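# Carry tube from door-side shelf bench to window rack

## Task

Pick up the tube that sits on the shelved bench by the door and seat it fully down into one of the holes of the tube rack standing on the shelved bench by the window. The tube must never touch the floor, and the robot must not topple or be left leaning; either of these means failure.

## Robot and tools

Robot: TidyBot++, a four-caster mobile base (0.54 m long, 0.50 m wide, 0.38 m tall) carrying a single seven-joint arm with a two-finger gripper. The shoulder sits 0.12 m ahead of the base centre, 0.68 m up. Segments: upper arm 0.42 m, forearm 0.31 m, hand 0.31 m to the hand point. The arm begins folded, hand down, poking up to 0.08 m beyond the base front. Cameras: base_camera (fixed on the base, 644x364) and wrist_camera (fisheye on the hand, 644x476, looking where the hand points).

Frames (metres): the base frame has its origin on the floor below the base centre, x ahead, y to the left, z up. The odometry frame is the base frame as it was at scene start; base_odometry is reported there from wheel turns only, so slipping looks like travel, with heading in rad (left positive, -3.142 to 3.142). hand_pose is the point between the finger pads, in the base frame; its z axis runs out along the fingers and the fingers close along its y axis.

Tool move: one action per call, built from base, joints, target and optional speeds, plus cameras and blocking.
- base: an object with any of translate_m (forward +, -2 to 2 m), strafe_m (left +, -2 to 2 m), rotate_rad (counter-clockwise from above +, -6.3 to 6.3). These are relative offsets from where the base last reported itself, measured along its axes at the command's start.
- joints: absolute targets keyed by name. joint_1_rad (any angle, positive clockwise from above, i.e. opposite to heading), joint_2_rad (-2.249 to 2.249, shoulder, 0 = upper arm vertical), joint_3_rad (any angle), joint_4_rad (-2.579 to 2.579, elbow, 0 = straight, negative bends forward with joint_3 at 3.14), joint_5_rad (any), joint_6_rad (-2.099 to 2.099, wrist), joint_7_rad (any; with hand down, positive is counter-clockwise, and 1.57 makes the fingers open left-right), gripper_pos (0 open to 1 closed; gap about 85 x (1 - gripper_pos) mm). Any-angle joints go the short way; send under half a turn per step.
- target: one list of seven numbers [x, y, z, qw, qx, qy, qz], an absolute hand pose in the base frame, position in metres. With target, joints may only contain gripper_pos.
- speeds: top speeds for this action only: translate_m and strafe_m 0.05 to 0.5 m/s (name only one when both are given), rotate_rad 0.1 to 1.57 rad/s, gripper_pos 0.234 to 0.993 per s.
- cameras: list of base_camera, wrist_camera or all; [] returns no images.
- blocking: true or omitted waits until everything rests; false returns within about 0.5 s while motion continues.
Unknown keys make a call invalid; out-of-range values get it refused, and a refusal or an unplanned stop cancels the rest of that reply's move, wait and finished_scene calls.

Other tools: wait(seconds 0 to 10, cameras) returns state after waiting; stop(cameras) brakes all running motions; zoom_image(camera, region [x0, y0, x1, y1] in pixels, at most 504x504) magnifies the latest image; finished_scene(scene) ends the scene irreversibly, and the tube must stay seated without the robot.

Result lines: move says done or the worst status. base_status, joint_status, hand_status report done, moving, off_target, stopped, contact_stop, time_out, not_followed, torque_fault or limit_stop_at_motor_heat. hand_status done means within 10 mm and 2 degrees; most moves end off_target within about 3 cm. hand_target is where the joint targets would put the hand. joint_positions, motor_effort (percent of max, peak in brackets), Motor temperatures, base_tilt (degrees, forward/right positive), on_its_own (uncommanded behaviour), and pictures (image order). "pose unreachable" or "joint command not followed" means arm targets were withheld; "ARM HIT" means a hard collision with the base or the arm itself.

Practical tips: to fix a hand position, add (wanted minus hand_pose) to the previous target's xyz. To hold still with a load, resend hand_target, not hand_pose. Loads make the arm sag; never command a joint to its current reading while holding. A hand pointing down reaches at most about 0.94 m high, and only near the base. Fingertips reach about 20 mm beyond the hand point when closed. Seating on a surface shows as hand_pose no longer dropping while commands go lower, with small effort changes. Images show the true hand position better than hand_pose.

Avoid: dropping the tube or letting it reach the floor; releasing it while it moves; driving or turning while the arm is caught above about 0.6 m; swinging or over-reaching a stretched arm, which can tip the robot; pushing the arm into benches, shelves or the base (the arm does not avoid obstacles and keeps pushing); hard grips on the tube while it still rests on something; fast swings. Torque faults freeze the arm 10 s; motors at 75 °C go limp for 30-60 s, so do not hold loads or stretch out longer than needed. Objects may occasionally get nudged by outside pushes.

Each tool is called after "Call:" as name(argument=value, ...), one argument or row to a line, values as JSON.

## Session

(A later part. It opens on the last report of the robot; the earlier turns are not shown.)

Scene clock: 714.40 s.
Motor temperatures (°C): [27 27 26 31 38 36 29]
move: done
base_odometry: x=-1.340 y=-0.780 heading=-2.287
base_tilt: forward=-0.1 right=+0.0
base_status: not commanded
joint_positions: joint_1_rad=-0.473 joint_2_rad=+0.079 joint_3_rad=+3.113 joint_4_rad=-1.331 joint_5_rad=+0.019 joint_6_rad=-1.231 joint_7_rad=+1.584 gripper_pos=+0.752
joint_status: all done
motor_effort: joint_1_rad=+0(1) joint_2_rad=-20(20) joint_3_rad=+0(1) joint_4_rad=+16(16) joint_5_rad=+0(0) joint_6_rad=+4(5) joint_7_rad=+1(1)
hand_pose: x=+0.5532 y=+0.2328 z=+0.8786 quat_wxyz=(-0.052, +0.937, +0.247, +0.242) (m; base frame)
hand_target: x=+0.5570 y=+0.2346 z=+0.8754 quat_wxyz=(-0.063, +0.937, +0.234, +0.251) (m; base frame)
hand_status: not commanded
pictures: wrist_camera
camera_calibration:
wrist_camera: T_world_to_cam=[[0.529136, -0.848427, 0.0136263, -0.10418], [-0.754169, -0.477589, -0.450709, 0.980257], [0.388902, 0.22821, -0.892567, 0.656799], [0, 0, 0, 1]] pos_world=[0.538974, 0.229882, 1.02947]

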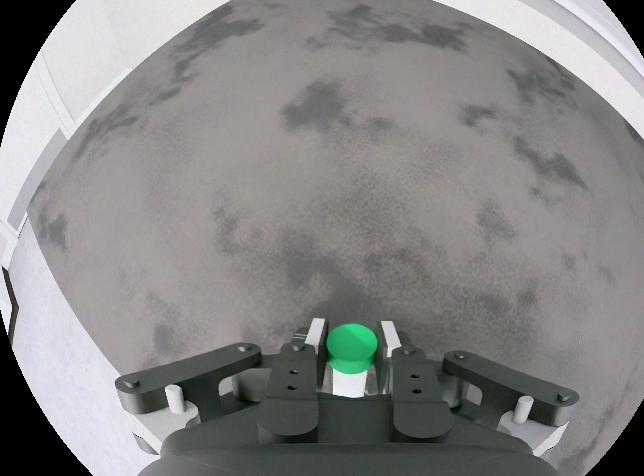

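Call:
move(
  joints={"gripper_pos": 0.775},
  speeds={"gripper_pos": 0.234},
  cameras=["wrist_camera"],
)

Call:
zoom_image(
  camera="wrist_camera",
  region=[260, 280, 440, 420],
)

Scene clock: 721.10 s.
Motor temperatures (°C): [27 27 26 31 38 36 29]
move: done
base_odometry: x=-1.340 y=-0.780 heading=-2.287
base_tilt: forward=+0.0 right=+0.1
base_status: not commanded
joint_positions: joint_1_rad=-0.473 joint_2_rad=+0.079 joint_3_rad=+3.113 joint_4_rad=-1.331 joint_5_rad=+0.019 joint_6_rad=-1.231 joint_7_rad=+1.584 gripper_pos=+0.764
joint_status: all done
motor_effort: joint_1_rad=+0(1) joint_2_rad=-19(20) joint_3_rad=+0(1) joint_4_rad=+15(16) joint_5_rad=+0(0) joint_6_rad=+4(5) joint_7_rad=+1(2)
hand_pose: x=+0.5532 y=+0.2328 z=+0.8786 quat_wxyz=(-0.052, +0.937, +0.247, +0.243) (m; base frame)
hand_target: x=+0.5570 y=+0.2346 z=+0.8754 quat_wxyz=(-0.063, +0.937, +0.234, +0.251) (m; base frame)
hand_status: not commanded
pictures: wrist_camera
camera_calibration:
wrist_camera: T_world_to_cam=[[0.529136, -0.848427, 0.0136299, -0.104185], [-0.754144, -0.477577, -0.450763, 0.980307], [0.388949, 0.228236, -0.89254, 0.656743], [0, 0, 0, 1]] pos_world=[0.538981, 0.229886, 1.02948]

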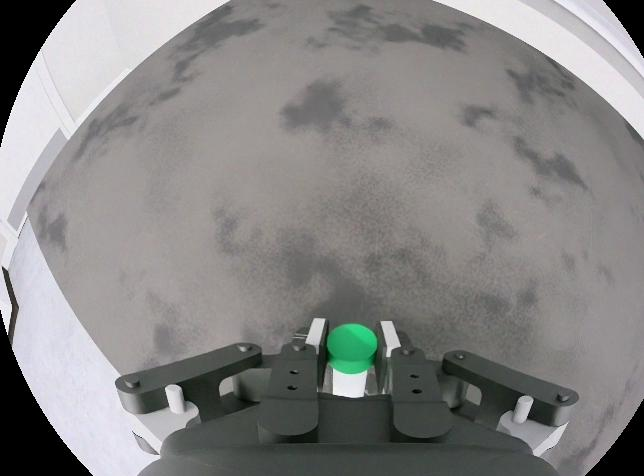

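Scaled by 2.800.

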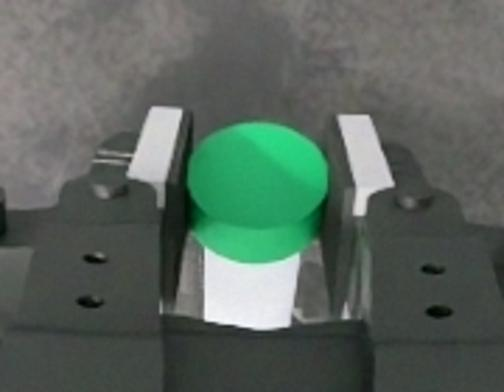

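Call:
move(
  joints={"joint_2_rad": 0.114, "joint_4_rad": -1.23, "joint_6_rad": -1.339},
  cameras=["wrist_camera"],
)

Call:
zoom_image(
  camera="wrist_camera",
  region=[260, 280, 440, 420],
)

Scene clock: 738.40 s.
Motor temperatures (°C): [27 27 26 31 38 36 29]
move: done
base_odometry: x=-1.340 y=-0.780 heading=-2.287
base_tilt: forward=-0.1 right=+0.0
base_status: not commanded
joint_positions: joint_1_rad=-0.473 joint_2_rad=+0.085 joint_3_rad=+3.113 joint_4_rad=-1.252 joint_5_rad=+0.019 joint_6_rad=-1.302 joint_7_rad=+1.584 gripper_pos=+0.771
joint_status: all done
motor_effort: joint_1_rad=+0(1) joint_2_rad=-19(21) joint_3_rad=+0(1) joint_4_rad=+16(17) joint_5_rad=+0(1) joint_6_rad=+4(5) joint_7_rad=+1(1)
hand_pose: x=+0.5519 y=+0.2318 z=+0.9011 quat_wxyz=(-0.052, +0.937, +0.247, +0.243) (m; base frame)
hand_target: x=+0.5527 y=+0.2323 z=+0.8914 quat_wxyz=(-0.055, +0.945, +0.236, +0.221) (m; base frame)
hand_status: not commanded
pictures: wrist_camera
camera_calibration:
wrist_camera: T_world_to_cam=[[0.527998, -0.849142, 0.0132835, -0.103496], [-0.754273, -0.476081, -0.452128, 0.989896], [0.390245, 0.228703, -0.891854, 0.676164], [0, 0, 0, 1]] pos_world=[0.537428, 0.228747, 1.05197]

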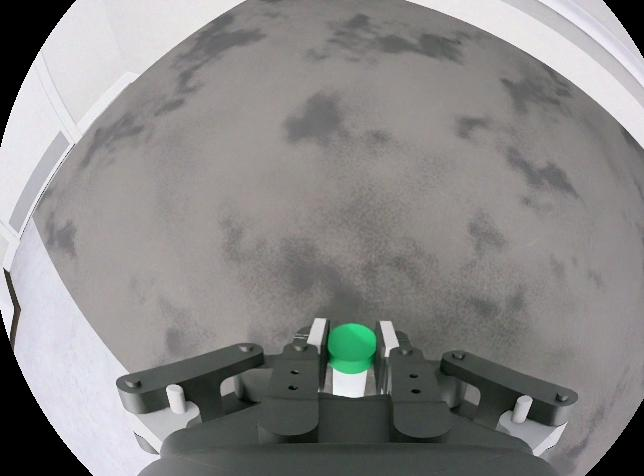

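Scaled by 2.800.

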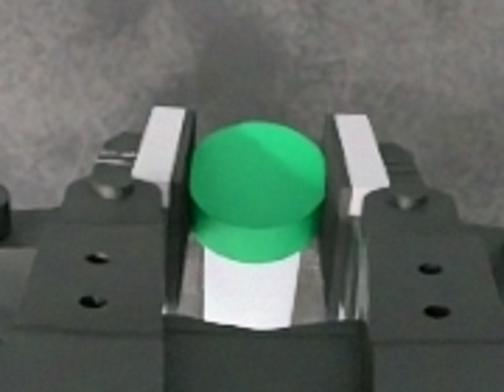

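Call:
move(
  joints={"gripper_pos": 0.8},
  speeds={"gripper_pos": 0.234},
  cameras=["wrist_camera"],
)

Call:
zoom_image(
  camera="wrist_camera",
  region=[260, 280, 440, 420],
)

Scene clock: 746.07 s.
Motor temperatures (°C): [27 27 26 31 38 36 29]
move: done
base_odometry: x=-1.340 y=-0.780 heading=-2.287
base_tilt: forward=-0.1 right=+0.1
base_status: not commanded
joint_positions: joint_1_rad=-0.473 joint_2_rad=+0.085 joint_3_rad=+3.113 joint_4_rad=-1.252 joint_5_rad=+0.019 joint_6_rad=-1.302 joint_7_rad=+1.584 gripper_pos=+0.779
joint_status: all done
motor_effort: joint_1_rad=-1(1) joint_2_rad=-20(20) joint_3_rad=-1(1) joint_4_rad=+16(16) joint_5_rad=+0(1) joint_6_rad=+4(5) joint_7_rad=+1(1)
hand_pose: x=+0.5519 y=+0.2318 z=+0.9011 quat_wxyz=(-0.052, +0.937, +0.247, +0.243) (m; base frame)
hand_target: x=+0.5527 y=+0.2323 z=+0.8914 quat_wxyz=(-0.055, +0.945, +0.236, +0.221) (m; base frame)
hand_status: not commanded
pictures: wrist_camera
camera_calibration:
wrist_camera: T_world_to_cam=[[0.527998, -0.849142, 0.0132835, -0.103496], [-0.754273, -0.476081, -0.452128, 0.989896], [0.390245, 0.228703, -0.891854, 0.676164], [0, 0, 0, 1]] pos_world=[0.537428, 0.228747, 1.05197]

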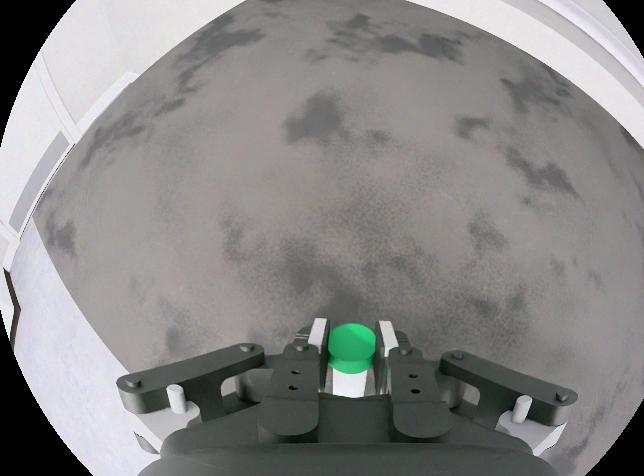

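Scaled by 2.800.

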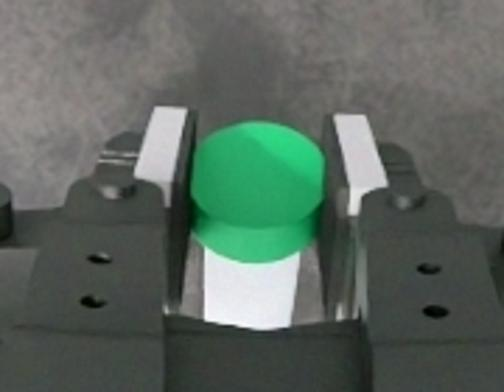

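Call:
move(
  joints={"joint_2_rad": 0.153, "joint_4_rad": -1.031, "joint_6_rad": -1.503},
  cameras=["wrist_camera"],
)

Call:
zoom_image(
  camera="wrist_camera",
  region=[260, 280, 440, 420],
)

Scene clock: 772.37 s.
Motor temperatures (°C): [27 27 26 31 38 36 29]
move: done
base_odometry: x=-1.340 y=-0.780 heading=-2.287
base_tilt: forward=-0.1 right=+0.1
base_status: not commanded
joint_positions: joint_1_rad=-0.473 joint_2_rad=+0.117 joint_3_rad=+3.113 joint_4_rad=-1.057 joint_5_rad=+0.019 joint_6_rad=-1.460 joint_7_rad=+1.584 gripper_pos=+0.779
joint_status: all done
motor_effort: joint_1_rad=+0(1) joint_2_rad=-20(21) joint_3_rad=+0(1) joint_4_rad=+15(17) joint_5_rad=+0(1) joint_6_rad=+5(6) joint_7_rad=+1(2)
hand_pose: x=+0.5512 y=+0.2308 z=+0.9495 quat_wxyz=(-0.053, +0.936, +0.245, +0.246) (m; base frame)
hand_target: x=+0.5527 y=+0.2323 z=+0.9365 quat_wxyz=(-0.055, +0.945, +0.236, +0.219) (m; base frame)
hand_status: not commanded
pictures: wrist_camera
camera_calibration:
wrist_camera: T_world_to_cam=[[0.52542, -0.850762, 0.0117361, -0.101394], [-0.753887, -0.471897, -0.45713, 1.01431], [0.394447, 0.231337, -0.889323, 0.714493], [0, 0, 0, 1]] pos_world=[0.536119, 0.227097, 1.10028]

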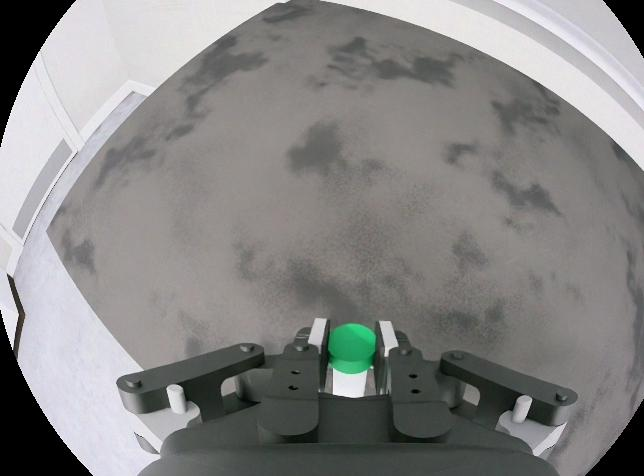

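Scaled by 2.800.

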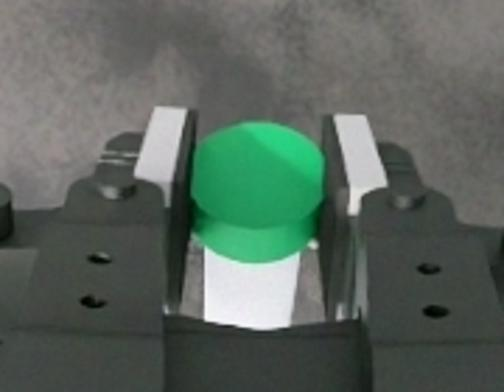

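Call:
move(
  joints={"joint_2_rad": 0.2144, "joint_4_rad": -0.792, "joint_6_rad": -1.681},
  cameras=["wrist_camera"],
)

Scene clock: 776.77 s.
Motor temperatures (°C): [27 27 26 31 38 36 29]
move: done
base_odometry: x=-1.340 y=-0.780 heading=-2.287
base_tilt: forward=+0.0 right=+0.0
base_status: not commanded
joint_positions: joint_1_rad=-0.473 joint_2_rad=+0.177 joint_3_rad=+3.113 joint_4_rad=-0.818 joint_5_rad=+0.019 joint_6_rad=-1.638 joint_7_rad=+1.584 gripper_pos=+0.779
joint_status: all done
motor_effort: joint_1_rad=-1(1) joint_2_rad=-21(22) joint_3_rad=+0(1) joint_4_rad=+14(16) joint_5_rad=+0(1) joint_6_rad=+5(5) joint_7_rad=+1(2)
hand_pose: x=+0.5507 y=+0.2296 z=+0.9954 quat_wxyz=(-0.054, +0.937, +0.243, +0.246) (m; base frame)
hand_target: x=+0.5524 y=+0.2322 z=+0.9813 quat_wxyz=(-0.055, +0.945, +0.236, +0.218) (m; base frame)
hand_status: not commanded
pictures: wrist_camera
camera_calibration:
wrist_camera: T_world_to_cam=[[0.522664, -0.852497, 0.00849795, -0.0975732], [-0.755814, -0.467953, -0.458, 1.03541], [0.39442, 0.232957, -0.888912, 0.755061], [0, 0, 0, 1]] pos_world=[0.535767, 0.225447, 1.14623]

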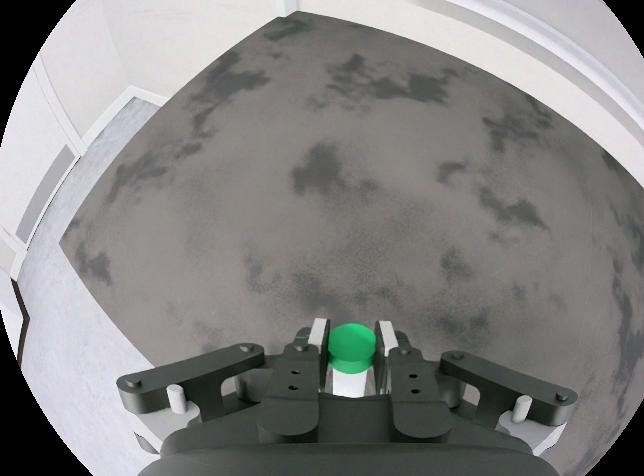

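Call:
move(
  base={"translate_m": -0.5},
  speeds={"translate_m": 0.3},
)

Call:
move(
  joints={"joint_1_rad": 0.0, "joint_2_rad": -0.475, "joint_4_rad": -1.865, "joint_6_rad": -0.67},
  cameras=["wrist_camera"],
)

Call:
zoom_image(
  camera="wrist_camera",
  region=[260, 280, 440, 420],
)

Scene clock: 837.80 s.
Motor temperatures (°C): [26 27 26 32 38 36 29]
move: done
base_odometry: x=-1.012 y=-0.403 heading=-2.286
base_tilt: forward=-0.1 right=+0.0
base_status: done
joint_positions: joint_1_rad=-0.479 joint_2_rad=+0.194 joint_3_rad=+3.117 joint_4_rad=-0.816 joint_5_rad=+0.019 joint_6_rad=-1.647 joint_7_rad=+1.584 gripper_pos=+0.779
joint_status: not commanded
motor_effort: joint_1_rad=+0(1) joint_2_rad=-22(25) joint_3_rad=-1(1) joint_4_rad=+14(14) joint_5_rad=+0(1) joint_6_rad=+4(5) joint_7_rad=+1(2)
hand_pose: x=+0.5529 y=+0.2321 z=+0.9865 quat_wxyz=(-0.052, +0.939, +0.245, +0.235) (m; base frame)
hand_target: x=+0.5524 y=+0.2322 z=+0.9813 quat_wxyz=(-0.055, +0.945, +0.236, +0.218) (m; base frame)
hand_status: not commanded
pictures: base_camera, wrist_camera
camera_calibration:
wrist_camera: T_world_to_cam=[[0.524575, -0.851331, 0.00750746, -0.0968612], [-0.76415, -0.474707, -0.436723, 1.0194], [0.37536, 0.223358, -0.899564, 0.768926], [0, 0, 0, 1]] pos_world=[0.541161, 0.22971, 1.13762]

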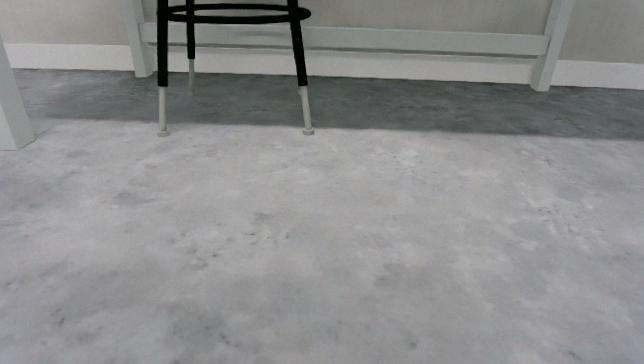

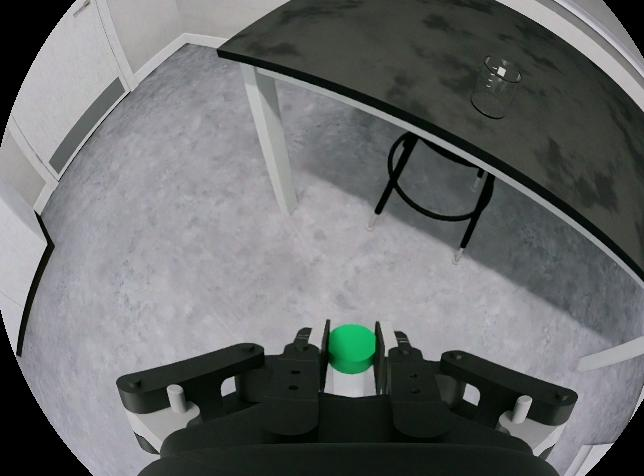

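Scene clock: 840.47 s.
Motor temperatures (°C): [26 27 26 31 38 36 29]
move: done
base_odometry: x=-1.012 y=-0.403 heading=-2.286
base_tilt: forward=-0.1 right=+0.1
base_status: not commanded
joint_positions: joint_1_rad=-0.016 joint_2_rad=-0.462 joint_3_rad=+3.117 joint_4_rad=-1.831 joint_5_rad=+0.019 joint_6_rad=-0.725 joint_7_rad=+1.584 gripper_pos=+0.779
joint_status: all done
motor_effort: joint_1_rad=-1(2) joint_2_rad=-4(23) joint_3_rad=+0(1) joint_4_rad=+18(19) joint_5_rad=+0(1) joint_6_rad=+8(9) joint_7_rad=+1(2)
hand_pose: x=+0.5085 y=+0.0150 z=+0.9658 quat_wxyz=(+0.008, +0.865, +0.028, +0.500) (m; base frame)
hand_target: x=+0.5106 y=+0.0014 z=+0.9662 quat_wxyz=(+0.000, +0.857, +0.000, +0.515) (m; base frame)
hand_status: not commanded
pictures: wrist_camera
camera_calibration:
wrist_camera: T_world_to_cam=[[0.0852358, -0.994695, 0.0575955, -0.081035], [-0.523231, -0.0938797, -0.847004, 1.14137], [0.847917, 0.0420593, -0.528457, 0.219496], [0, 0, 0, 1]] pos_world=[0.417995, 0.0173148, 1.08741]

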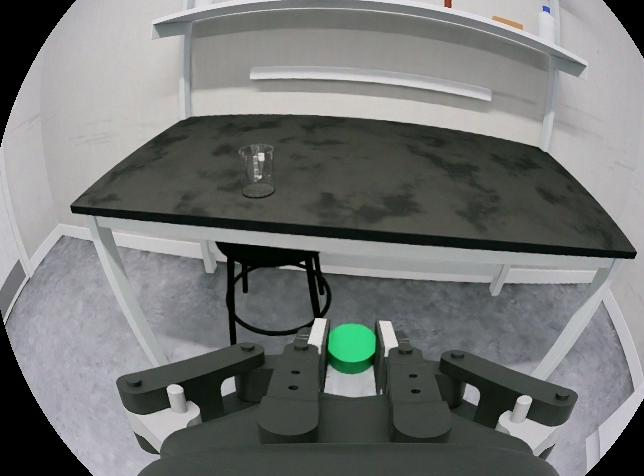

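Scaled by 2.800.

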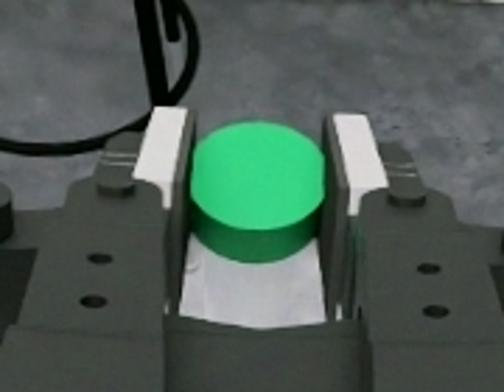

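Call:
zoom_image(
  camera="wrist_camera",
  region=[310, 310, 400, 410],
)

Scaled by 5.040.

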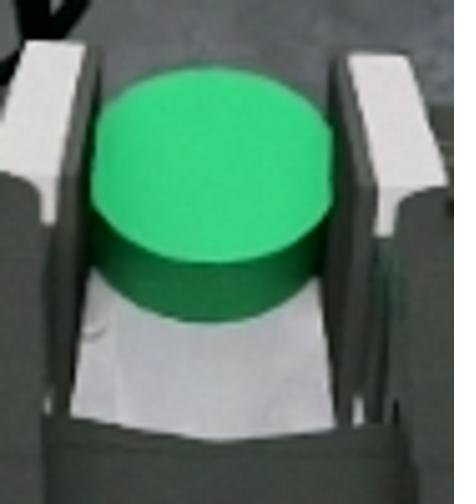

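Call:
move(
  base={"translate_m": -1.617, "strafe_m": -0.096, "rotate_rad": 3.126},
)

Call:
zoom_image(
  camera="wrist_camera",
  region=[260, 140, 440, 280],
)

Scene clock: 879.77 s.
Motor temperatures (°C): [26 27 26 31 38 36 29]
move: done
base_odometry: x=-0.024 y=+0.881 heading=+0.840
base_tilt: forward=-0.1 right=+0.0
base_status: done
joint_positions: joint_1_rad=-0.011 joint_2_rad=-0.468 joint_3_rad=+3.121 joint_4_rad=-1.832 joint_5_rad=+0.019 joint_6_rad=-0.717 joint_7_rad=+1.584 gripper_pos=+0.779
joint_status: not commanded
motor_effort: joint_1_rad=+0(1) joint_2_rad=-4(8) joint_3_rad=+0(1) joint_4_rad=+17(18) joint_5_rad=-1(1) joint_6_rad=+8(8) joint_7_rad=+0(2)
hand_pose: x=+0.5080 y=+0.0116 z=+0.9696 quat_wxyz=(+0.009, +0.862, +0.024, +0.506) (m; base frame)
hand_target: x=+0.5106 y=+0.0014 z=+0.9662 quat_wxyz=(+0.000, +0.857, +0.000, +0.515) (m; base frame)
hand_status: not commanded
pictures: base_camera, wrist_camera
camera_calibration:
wrist_camera: T_world_to_cam=[[0.0769585, -0.995421, 0.0566985, -0.0795578], [-0.513195, -0.0883036, -0.853717, 1.14531], [0.854815, 0.0366034, -0.517641, 0.208147], [0, 0, 0, 1]] pos_world=[0.415965, 0.0143228, 1.09003]

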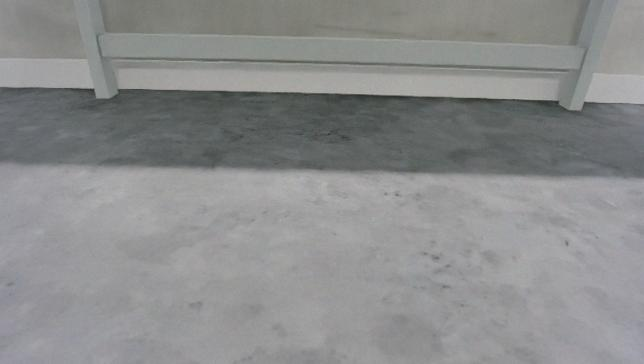

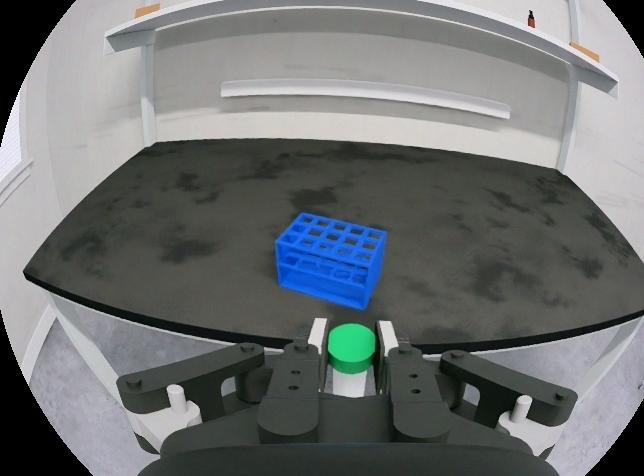

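Scaled by 2.800.

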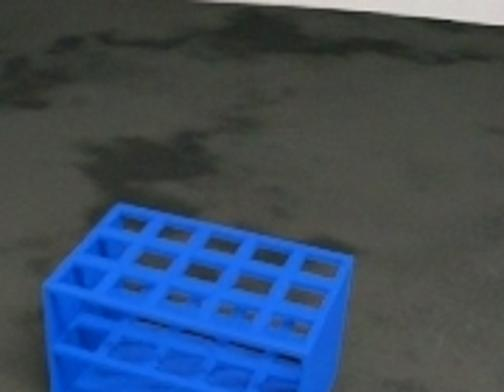

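Call:
zoom_image(
  camera="wrist_camera",
  region=[265, 205, 395, 315],
)

Scaled by 3.877.

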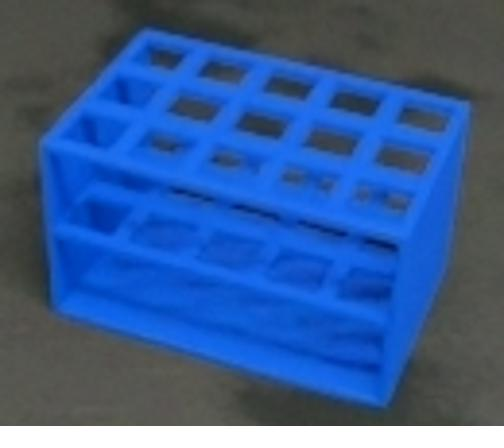

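Call:
move(
  joints={"joint_2_rad": -0.422, "joint_4_rad": -1.699, "joint_6_rad": -0.847, "joint_7_rad": 1.50},
  cameras=["wrist_camera"],
)

Call:
zoom_image(
  camera="wrist_camera",
  region=[265, 205, 395, 315],
)

Scene clock: 1013.37 s.
Motor temperatures (°C): [26 26 26 31 38 36 29]
move: done
base_odometry: x=-0.024 y=+0.881 heading=+0.840
base_tilt: forward=-0.1 right=+0.0
base_status: not commanded
joint_positions: joint_1_rad=-0.011 joint_2_rad=-0.441 joint_3_rad=+3.121 joint_4_rad=-1.723 joint_5_rad=+0.019 joint_6_rad=-0.806 joint_7_rad=+1.560 gripper_pos=+0.779
joint_status: all done
motor_effort: joint_1_rad=-1(1) joint_2_rad=-4(5) joint_3_rad=+0(0) joint_4_rad=+17(19) joint_5_rad=+0(1) joint_6_rad=+8(9) joint_7_rad=+1(2)
hand_pose: x=+0.5110 y=+0.0115 z=+0.9979 quat_wxyz=(+0.003, +0.864, +0.013, +0.503) (m; base frame)
hand_target: x=+0.5124 y=+0.0014 z=+0.9931 quat_wxyz=(-0.017, +0.873, -0.031, +0.487) (m; base frame)
hand_status: not commanded
pictures: wrist_camera
camera_calibration:
wrist_camera: T_world_to_cam=[[0.064018, -0.99735, 0.0345775, -0.05278], [-0.519906, -0.0629068, -0.851904, 1.17237], [0.851821, 0.0365601, -0.522555, 0.226645], [0, 0, 0, 1]] pos_world=[0.419842, 0.012824, 1.11901]

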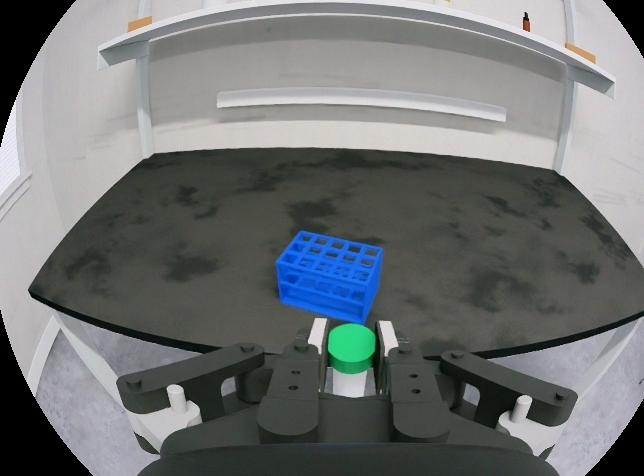

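Scaled by 3.877.

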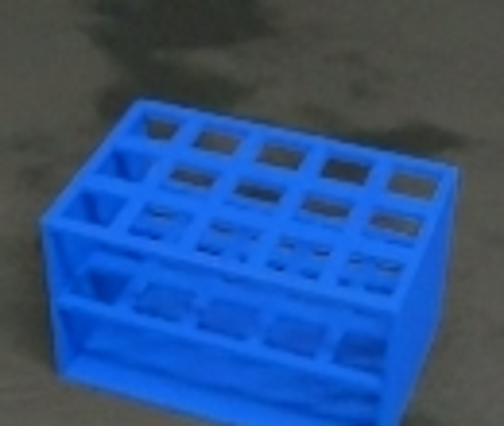

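Call:
move(
)

Scene clock: 1050.10 s.
Motor temperatures (°C): [26 26 26 31 38 36 29]
base_odometry: x=-0.024 y=+0.881 heading=+0.840
base_tilt: forward=-0.1 right=+0.0
base_status: not commanded
joint_positions: joint_1_rad=-0.011 joint_2_rad=-0.441 joint_3_rad=+3.121 joint_4_rad=-1.723 joint_5_rad=+0.019 joint_6_rad=-0.807 joint_7_rad=+1.560 gripper_pos=+0.779
joint_status: all done
motor_effort: joint_1_rad=+0(1) joint_2_rad=-4(5) joint_3_rad=+0(0) joint_4_rad=+17(19) joint_5_rad=+0(1) joint_6_rad=+8(9) joint_7_rad=+1(2)
hand_pose: x=+0.5109 y=+0.0114 z=+0.9976 quat_wxyz=(+0.003, +0.864, +0.013, +0.503) (m; base frame)
hand_target: x=+0.5124 y=+0.0014 z=+0.9931 quat_wxyz=(-0.017, +0.873, -0.031, +0.487) (m; base frame)
hand_status: not commanded
pictures: base_camera, wrist_camera
camera_calibration:
wrist_camera: T_world_to_cam=[[0.0640254, -0.99735, 0.0345387, -0.052737], [-0.520737, -0.0629131, -0.851396, 1.17199], [0.851313, 0.0365254, -0.523385, 0.227723], [0, 0, 0, 1]] pos_world=[0.419811, 0.0128185, 1.11884]

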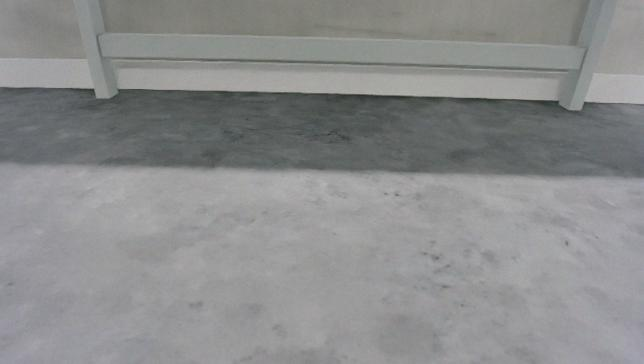

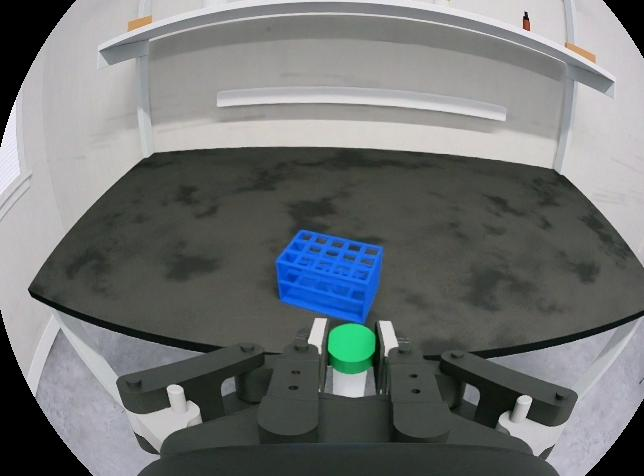

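Call:
move(
  base={"translate_m": 0.272, "strafe_m": 0.029},
  speeds={"translate_m": 0.2},
  joints={"joint_7_rad": 1.48},
)

Call:
zoom_image(
  camera="wrist_camera",
  region=[200, 200, 500, 476],
)

Scene clock: 1073.70 s.
Motor temperatures (°C): [26 26 26 31 38 36 29]
move: done
base_odometry: x=+0.136 y=+1.103 heading=+0.840
base_tilt: forward=-0.1 right=+0.1
base_status: done
joint_positions: joint_1_rad=-0.011 joint_2_rad=-0.426 joint_3_rad=+3.121 joint_4_rad=-1.723 joint_5_rad=+0.019 joint_6_rad=-0.809 joint_7_rad=+1.537 gripper_pos=+0.779
joint_status: all done
motor_effort: joint_1_rad=+0(1) joint_2_rad=-4(7) joint_3_rad=+0(1) joint_4_rad=+17(18) joint_5_rad=+0(1) joint_6_rad=+8(8) joint_7_rad=+1(2)
hand_pose: x=+0.5152 y=+0.0115 z=+0.9911 quat_wxyz=(-0.003, +0.869, +0.003, +0.495) (m; base frame)
hand_target: x=+0.5124 y=+0.0014 z=+0.9931 quat_wxyz=(-0.022, +0.872, -0.040, +0.487) (m; base frame)
hand_status: not commanded
pictures: base_camera, wrist_camera
camera_calibration:
wrist_camera: T_world_to_cam=[[0.0526925, -0.998518, 0.0136189, -0.0261772], [-0.536149, -0.0397933, -0.843185, 1.16825], [0.842477, 0.0371277, -0.537451, 0.239091], [0, 0, 0, 1]] pos_world=[0.426307, 0.0114732, 1.11391]

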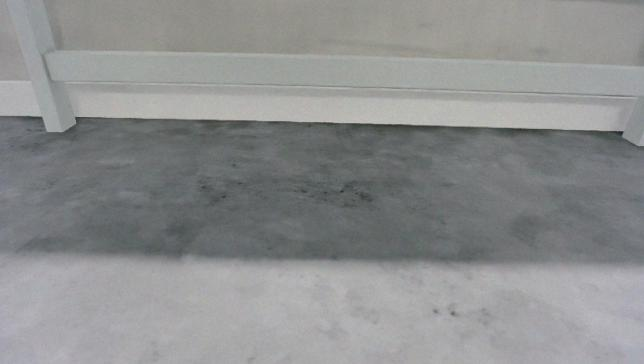

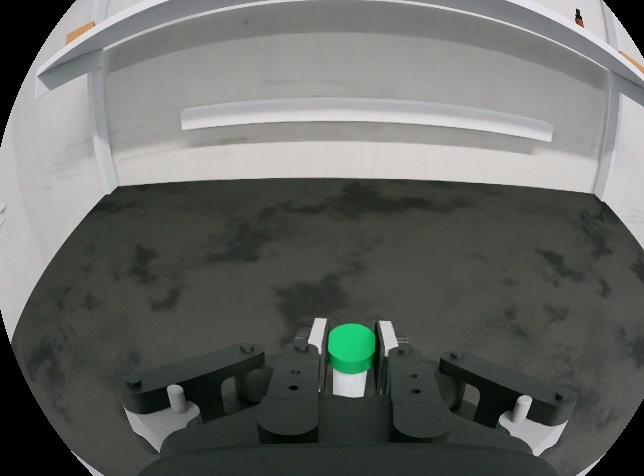

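Scaled by 1.680.

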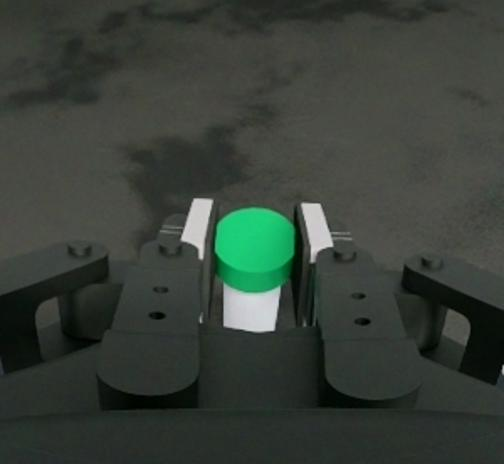

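Call:
move(
  base={"translate_m": -0.13},
  speeds={"translate_m": 0.2},
  joints={"joint_2_rad": -0.455, "joint_4_rad": -1.775, "joint_6_rad": -0.732},
  cameras=["wrist_camera"],
)

Call:
zoom_image(
  camera="wrist_camera",
  region=[240, 220, 460, 420],
)

Scene clock: 1152.50 s.
Motor temperatures (°C): [26 26 25 31 38 36 29]
move: done
base_odometry: x=+0.049 y=+1.006 heading=+0.840
base_tilt: forward=-0.1 right=+0.1
base_status: done
joint_positions: joint_1_rad=-0.011 joint_2_rad=-0.456 joint_3_rad=+3.121 joint_4_rad=-1.751 joint_5_rad=+0.019 joint_6_rad=-0.767 joint_7_rad=+1.537 gripper_pos=+0.779
joint_status: all done
motor_effort: joint_1_rad=+0(1) joint_2_rad=-3(9) joint_3_rad=+0(1) joint_4_rad=+17(18) joint_5_rad=+0(1) joint_6_rad=+8(9) joint_7_rad=+2(2)
hand_pose: x=+0.5103 y=+0.0114 z=+0.9982 quat_wxyz=(-0.003, +0.858, +0.003, +0.514) (m; base frame)
hand_target: x=+0.5146 y=+0.0014 z=+0.9937 quat_wxyz=(-0.024, +0.854, -0.039, +0.518) (m; base frame)
hand_status: not commanded
pictures: wrist_camera
camera_calibration:
wrist_camera: T_world_to_cam=[[0.0524551, -0.998506, 0.0152824, -0.0276285], [-0.498343, -0.0394353, -0.866082, 1.17516], [0.865392, 0.0378145, -0.499667, 0.197618], [0, 0, 0, 1]] pos_world=[0.416064, 0.0112827, 1.11695]

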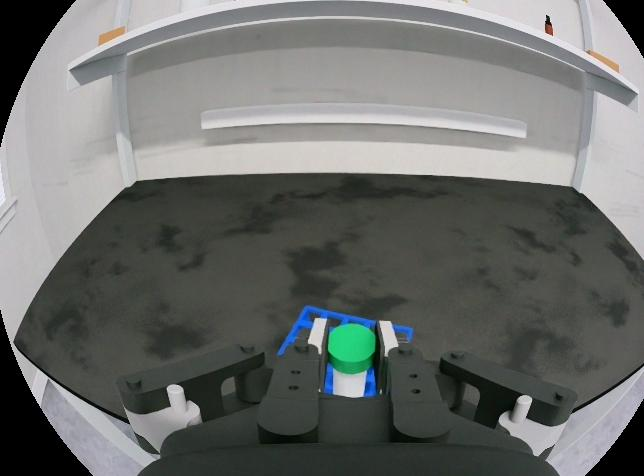

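Scaled by 2.291.

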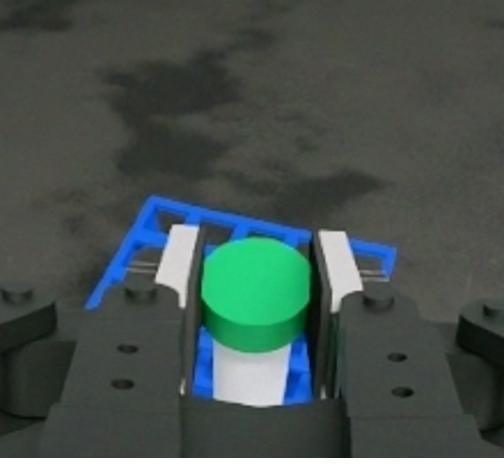

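Call:
zoom_image(
  camera="wrist_camera",
  region=[310, 310, 400, 400],
)

Scaled by 5.600.

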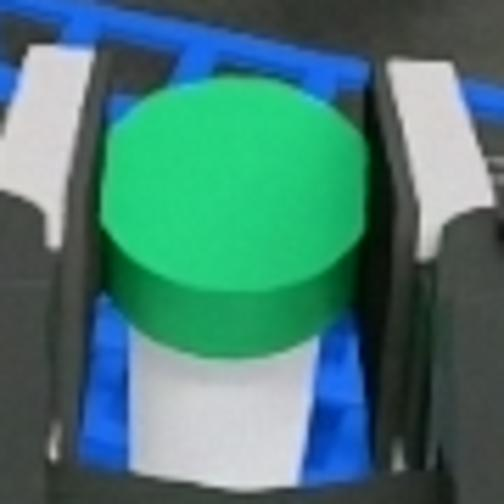

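Call:
move(
  base={"translate_m": 0.132},
  speeds={"translate_m": 0.2},
  cameras=[],
)

Call:
move(
  joints={"joint_2_rad": -0.474, "joint_4_rad": -1.875, "joint_6_rad": -0.652},
  cameras=["wrist_camera"],
)

Scene clock: 1313.73 s.
Motor temperatures (°C): [26 26 25 31 38 36 29]
move: done
base_odometry: x=+0.137 y=+1.104 heading=+0.840
base_tilt: forward=-0.1 right=+0.1
base_status: done
joint_positions: joint_1_rad=-0.011 joint_2_rad=-0.455 joint_3_rad=+3.122 joint_4_rad=-1.751 joint_5_rad=+0.019 joint_6_rad=-0.767 joint_7_rad=+1.537 gripper_pos=+0.779
joint_status: not commanded
motor_effort: joint_1_rad=-1(1) joint_2_rad=-4(8) joint_3_rad=+0(1) joint_4_rad=+17(19) joint_5_rad=+0(1) joint_6_rad=+8(9) joint_7_rad=+1(2)
hand_pose: x=+0.5106 y=+0.0113 z=+0.9978 quat_wxyz=(-0.003, +0.858, +0.003, +0.514) (m; base frame)
hand_target: x=+0.5146 y=+0.0014 z=+0.9937 quat_wxyz=(-0.024, +0.854, -0.039, +0.518) (m; base frame)
hand_status: not commanded
pictures: none
No camera images: "cameras" was empty.

Scene clock: 1314.90 s.
Motor temperatures (°C): [26 26 25 31 38 36 29]
move: done
base_odometry: x=+0.137 y=+1.104 heading=+0.840
base_tilt: forward=-0.1 right=+0.0
base_status: not commanded
joint_positions: joint_1_rad=-0.011 joint_2_rad=-0.460 joint_3_rad=+3.122 joint_4_rad=-1.846 joint_5_rad=+0.019 joint_6_rad=-0.705 joint_7_rad=+1.537 gripper_pos=+0.779
joint_status: all done
motor_effort: joint_1_rad=+0(1) joint_2_rad=-4(5) joint_3_rad=+0(1) joint_4_rad=+17(19) joint_5_rad=+0(1) joint_6_rad=+8(9) joint_7_rad=+1(2)
hand_pose: x=+0.5109 y=+0.0113 z=+0.9615 quat_wxyz=(-0.003, +0.865, +0.003, +0.501) (m; base frame)
hand_target: x=+0.5126 y=+0.0014 z=+0.9649 quat_wxyz=(-0.024, +0.855, -0.039, +0.517) (m; base frame)
hand_status: not commanded
pictures: wrist_camera
camera_calibration:
wrist_camera: T_world_to_cam=[[0.0536086, -0.998451, 0.0148664, -0.0273856], [-0.523733, -0.0407896, -0.850905, 1.14207], [0.850194, 0.0378299, -0.525108, 0.210983], [0, 0, 0, 1]] pos_world=[0.420231, 0.01126, 1.08299]

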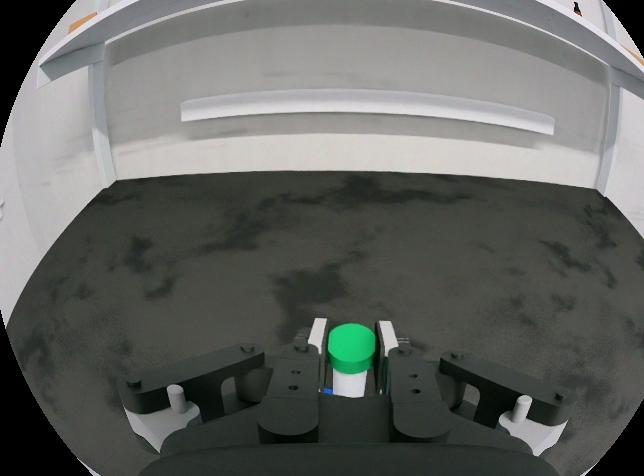

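Call:
zoom_image(
  camera="wrist_camera",
  region=[310, 310, 400, 400],
)

Scaled by 5.600.

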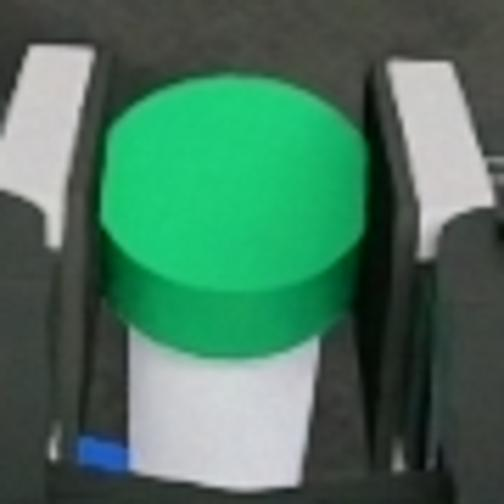

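Call:
move(
  joints={"joint_2_rad": -0.483, "joint_4_rad": -1.92, "joint_6_rad": -0.609},
  cameras=["wrist_camera"],
)

Call:
zoom_image(
  camera="wrist_camera",
  region=[310, 310, 400, 400],
)

Scene clock: 1344.30 s.
Motor temperatures (°C): [26 26 25 31 38 36 29]
move: done
base_odometry: x=+0.137 y=+1.104 heading=+0.840
base_tilt: forward=-0.1 right=+0.1
base_status: not commanded
joint_positions: joint_1_rad=-0.011 joint_2_rad=-0.469 joint_3_rad=+3.122 joint_4_rad=-1.889 joint_5_rad=+0.019 joint_6_rad=-0.660 joint_7_rad=+1.537 gripper_pos=+0.779
joint_status: all done
motor_effort: joint_1_rad=+0(1) joint_2_rad=-4(5) joint_3_rad=+0(0) joint_4_rad=+18(19) joint_5_rad=+0(1) joint_6_rad=+8(9) joint_7_rad=+1(2)
hand_pose: x=+0.5110 y=+0.0114 z=+0.9521 quat_wxyz=(-0.003, +0.863, +0.004, +0.506) (m; base frame)
hand_target: x=+0.5119 y=+0.0014 z=+0.9539 quat_wxyz=(-0.024, +0.853, -0.039, +0.520) (m; base frame)
hand_status: not commanded
pictures: wrist_camera
camera_calibration:
wrist_camera: T_world_to_cam=[[0.0543054, -0.998405, 0.0154306, -0.0280091], [-0.514685, -0.0412305, -0.856388, 1.13476], [0.855658, 0.0385646, -0.516103, 0.194571], [0, 0, 0, 1]] pos_world=[0.419078, 0.0113187, 1.07264]

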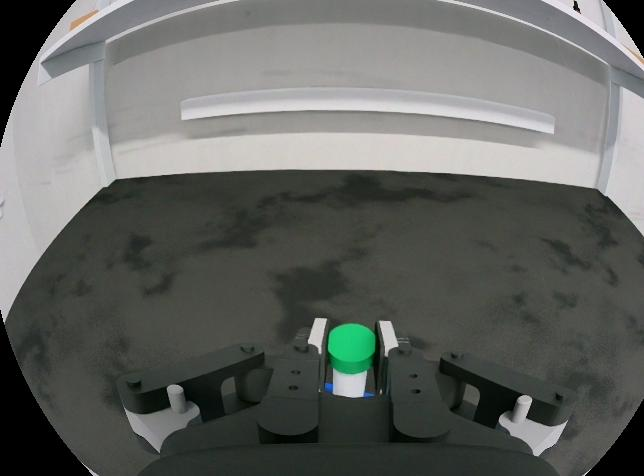

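Scaled by 5.600.

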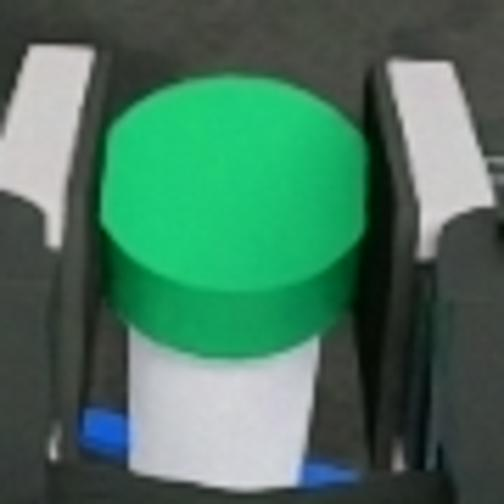

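Call:
move(
  joints={"joint_2_rad": -0.488, "joint_4_rad": -1.979, "joint_6_rad": -0.558},
  cameras=[],
)

Scene clock: 1378.07 s.
Motor temperatures (°C): [26 26 25 31 38 36 29]
move: done
base_odometry: x=+0.137 y=+1.104 heading=+0.840
base_tilt: forward=-0.1 right=+0.0
base_status: not commanded
joint_positions: joint_1_rad=-0.011 joint_2_rad=-0.475 joint_3_rad=+3.122 joint_4_rad=-1.949 joint_5_rad=+0.019 joint_6_rad=-0.609 joint_7_rad=+1.537 gripper_pos=+0.779
joint_status: all done
motor_effort: joint_1_rad=+0(1) joint_2_rad=-3(5) joint_3_rad=+0(0) joint_4_rad=+18(19) joint_5_rad=+0(1) joint_6_rad=+8(9) joint_7_rad=+1(2)
hand_pose: x=+0.5104 y=+0.0115 z=+0.9336 quat_wxyz=(-0.003, +0.863, +0.004, +0.505) (m; base frame)
hand_target: x=+0.5114 y=+0.0014 z=+0.9353 quat_wxyz=(-0.024, +0.854, -0.039, +0.519) (m; base frame)
hand_status: not commanded
pictures: none
No camera images: "cameras" was empty.

Call:
move(
  joints={"joint_2_rad": -0.491, "joint_4_rad": -2.045, "joint_6_rad": -0.495},
  cameras=[],
)

Scene clock: 1385.57 s.
Motor temperatures (°C): [26 26 25 31 38 36 29]
move: done
base_odometry: x=+0.137 y=+1.104 heading=+0.840
base_tilt: forward=-0.1 right=+0.1
base_status: not commanded
joint_positions: joint_1_rad=-0.011 joint_2_rad=-0.478 joint_3_rad=+3.122 joint_4_rad=-2.016 joint_5_rad=+0.019 joint_6_rad=-0.547 joint_7_rad=+1.537 gripper_pos=+0.779
joint_status: all done
motor_effort: joint_1_rad=-1(1) joint_2_rad=-4(5) joint_3_rad=+0(1) joint_4_rad=+18(19) joint_5_rad=+0(1) joint_6_rad=+8(9) joint_7_rad=+1(2)
hand_pose: x=+0.5104 y=+0.0116 z=+0.9124 quat_wxyz=(-0.003, +0.864, +0.005, +0.504) (m; base frame)
hand_target: x=+0.5113 y=+0.0014 z=+0.9149 quat_wxyz=(-0.024, +0.854, -0.039, +0.519) (m; base frame)
hand_status: not commanded
pictures: none
No camera images: "cameras" was empty.

Call:
move(
  joints={"joint_2_rad": -0.492, "joint_4_rad": -2.092, "joint_6_rad": -0.447},
  cameras=["wrist_camera"],
)

Call:
zoom_image(
  camera="wrist_camera",
  region=[310, 310, 400, 400],
)

Scene clock: 1394.10 s.
Motor temperatures (°C): [26 26 25 31 38 36 29]
move: done
base_odometry: x=+0.137 y=+1.104 heading=+0.840
base_tilt: forward=-0.1 right=+0.1
base_status: not commanded
joint_positions: joint_1_rad=-0.011 joint_2_rad=-0.479 joint_3_rad=+3.122 joint_4_rad=-2.062 joint_5_rad=+0.019 joint_6_rad=-0.497 joint_7_rad=+1.537 gripper_pos=+0.779
joint_status: all done
motor_effort: joint_1_rad=+0(1) joint_2_rad=-4(5) joint_3_rad=+0(1) joint_4_rad=+18(19) joint_5_rad=+0(1) joint_6_rad=+8(9) joint_7_rad=+2(2)
hand_pose: x=+0.5108 y=+0.0118 z=+0.8991 quat_wxyz=(-0.004, +0.863, +0.005, +0.506) (m; base frame)
hand_target: x=+0.5111 y=+0.0014 z=+0.9008 quat_wxyz=(-0.024, +0.853, -0.039, +0.520) (m; base frame)
hand_status: not commanded
pictures: wrist_camera
camera_calibration:
wrist_camera: T_world_to_cam=[[0.0573047, -0.998231, 0.0158153, -0.028733], [-0.514782, -0.0431173, -0.856236, 1.08911], [0.855404, 0.0409249, -0.516342, 0.167733], [0, 0, 0, 1]] pos_world=[0.418821, 0.0114128, 1.0196]

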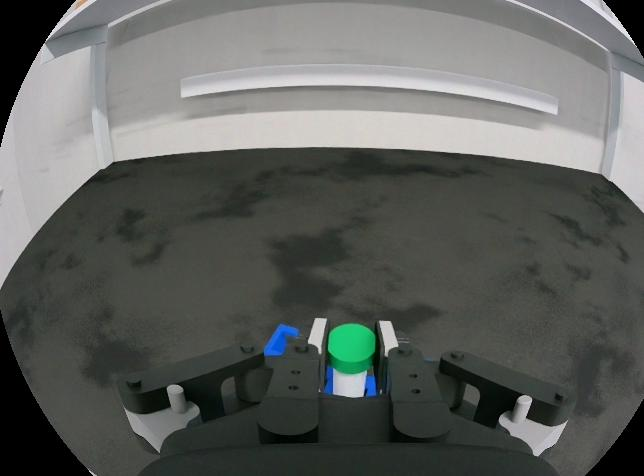

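Scaled by 5.600.

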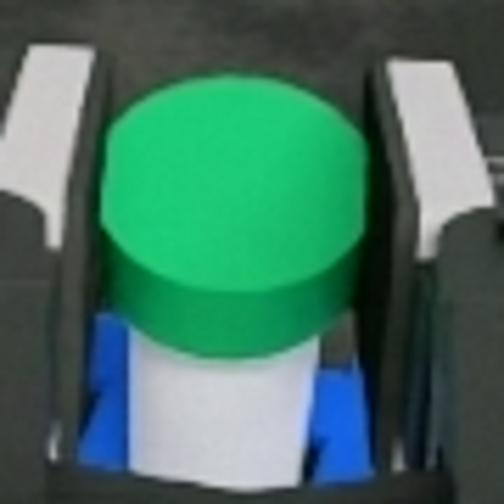

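Call:
move(
  joints={"joint_2_rad": -0.4915, "joint_4_rad": -2.114, "joint_6_rad": -0.425},
  cameras=[],
)

Scene clock: 1400.17 s.
Motor temperatures (°C): [26 26 25 31 38 36 29]
move: done
base_odometry: x=+0.137 y=+1.104 heading=+0.840
base_tilt: forward=-0.1 right=+0.0
base_status: not commanded
joint_positions: joint_1_rad=-0.011 joint_2_rad=-0.479 joint_3_rad=+3.122 joint_4_rad=-2.082 joint_5_rad=+0.019 joint_6_rad=-0.473 joint_7_rad=+1.537 gripper_pos=+0.779
joint_status: all done
motor_effort: joint_1_rad=+0(1) joint_2_rad=-3(5) joint_3_rad=+0(0) joint_4_rad=+18(19) joint_5_rad=+0(1) joint_6_rad=+8(9) joint_7_rad=+1(2)
hand_pose: x=+0.5112 y=+0.0119 z=+0.8939 quat_wxyz=(-0.004, +0.862, +0.005, +0.508) (m; base frame)
hand_target: x=+0.5109 y=+0.0014 z=+0.8937 quat_wxyz=(-0.024, +0.853, -0.039, +0.520) (m; base frame)
hand_status: not commanded
pictures: none
No camera images: "cameras" was empty.

Call:
move(
  joints={"joint_2_rad": -0.4915, "joint_4_rad": -2.127, "joint_6_rad": -0.412},
  cameras=[],
)

Scene clock: 1403.93 s.
Motor temperatures (°C): [26 26 25 31 38 36 29]
move: done
base_odometry: x=+0.137 y=+1.104 heading=+0.840
base_tilt: forward=-0.1 right=+0.0
base_status: not commanded
joint_positions: joint_1_rad=-0.011 joint_2_rad=-0.480 joint_3_rad=+3.122 joint_4_rad=-2.091 joint_5_rad=+0.019 joint_6_rad=-0.457 joint_7_rad=+1.537 gripper_pos=+0.779
joint_status: all done
motor_effort: joint_1_rad=+0(1) joint_2_rad=-3(4) joint_3_rad=+0(0) joint_4_rad=+17(18) joint_5_rad=+0(1) joint_6_rad=+8(8) joint_7_rad=+1(2)
hand_pose: x=+0.5119 y=+0.0120 z=+0.8938 quat_wxyz=(-0.004, +0.859, +0.005, +0.511) (m; base frame)
hand_target: x=+0.5107 y=+0.0014 z=+0.8896 quat_wxyz=(-0.024, +0.853, -0.039, +0.520) (m; base frame)
hand_status: not commanded
pictures: none
No camera images: "cameras" was empty.

Call:
move(
  joints={"gripper_pos": 0.7},
  speeds={"gripper_pos": 0.234},
  cameras=["wrist_camera"],
)

Call:
zoom_image(
  camera="wrist_camera",
  region=[310, 310, 400, 400],
)

Scene clock: 1413.97 s.
Motor temperatures (°C): [26 26 25 31 38 36 29]
move: done
base_odometry: x=+0.137 y=+1.104 heading=+0.840
base_tilt: forward=-0.1 right=+0.1
base_status: not commanded
joint_positions: joint_1_rad=-0.011 joint_2_rad=-0.480 joint_3_rad=+3.122 joint_4_rad=-2.092 joint_5_rad=+0.019 joint_6_rad=-0.457 joint_7_rad=+1.537 gripper_pos=+0.698
joint_status: all done
motor_effort: joint_1_rad=-1(1) joint_2_rad=-4(4) joint_3_rad=+0(1) joint_4_rad=+18(18) joint_5_rad=-1(1) joint_6_rad=+8(8) joint_7_rad=+1(2)
hand_pose: x=+0.5118 y=+0.0120 z=+0.8935 quat_wxyz=(-0.004, +0.859, +0.005, +0.511) (m; base frame)
hand_target: x=+0.5107 y=+0.0014 z=+0.8896 quat_wxyz=(-0.024, +0.853, -0.039, +0.520) (m; base frame)
hand_status: not commanded
pictures: wrist_camera
camera_calibration:
wrist_camera: T_world_to_cam=[[0.0579706, -0.998187, 0.0161891, -0.02919], [-0.503916, -0.0432566, -0.862669, 1.08509], [0.861805, 0.0418515, -0.50551, 0.150983], [0, 0, 0, 1]] pos_world=[0.418368, 0.0114814, 1.01287]

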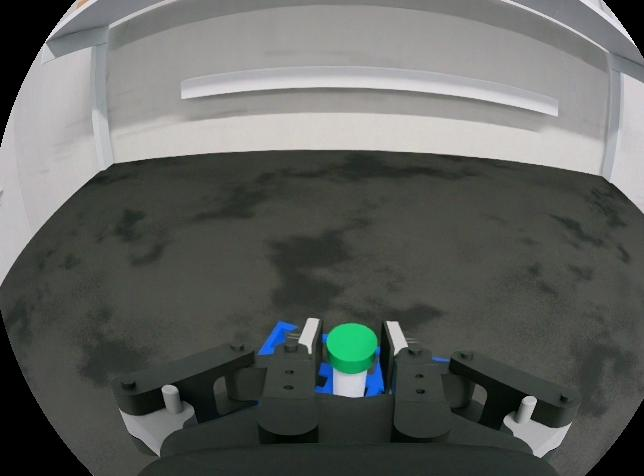

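Scaled by 5.600.

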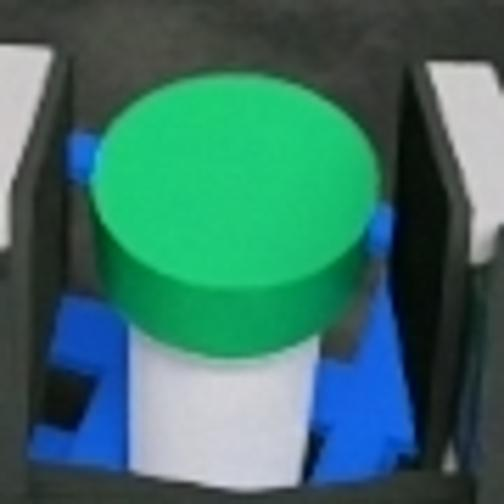

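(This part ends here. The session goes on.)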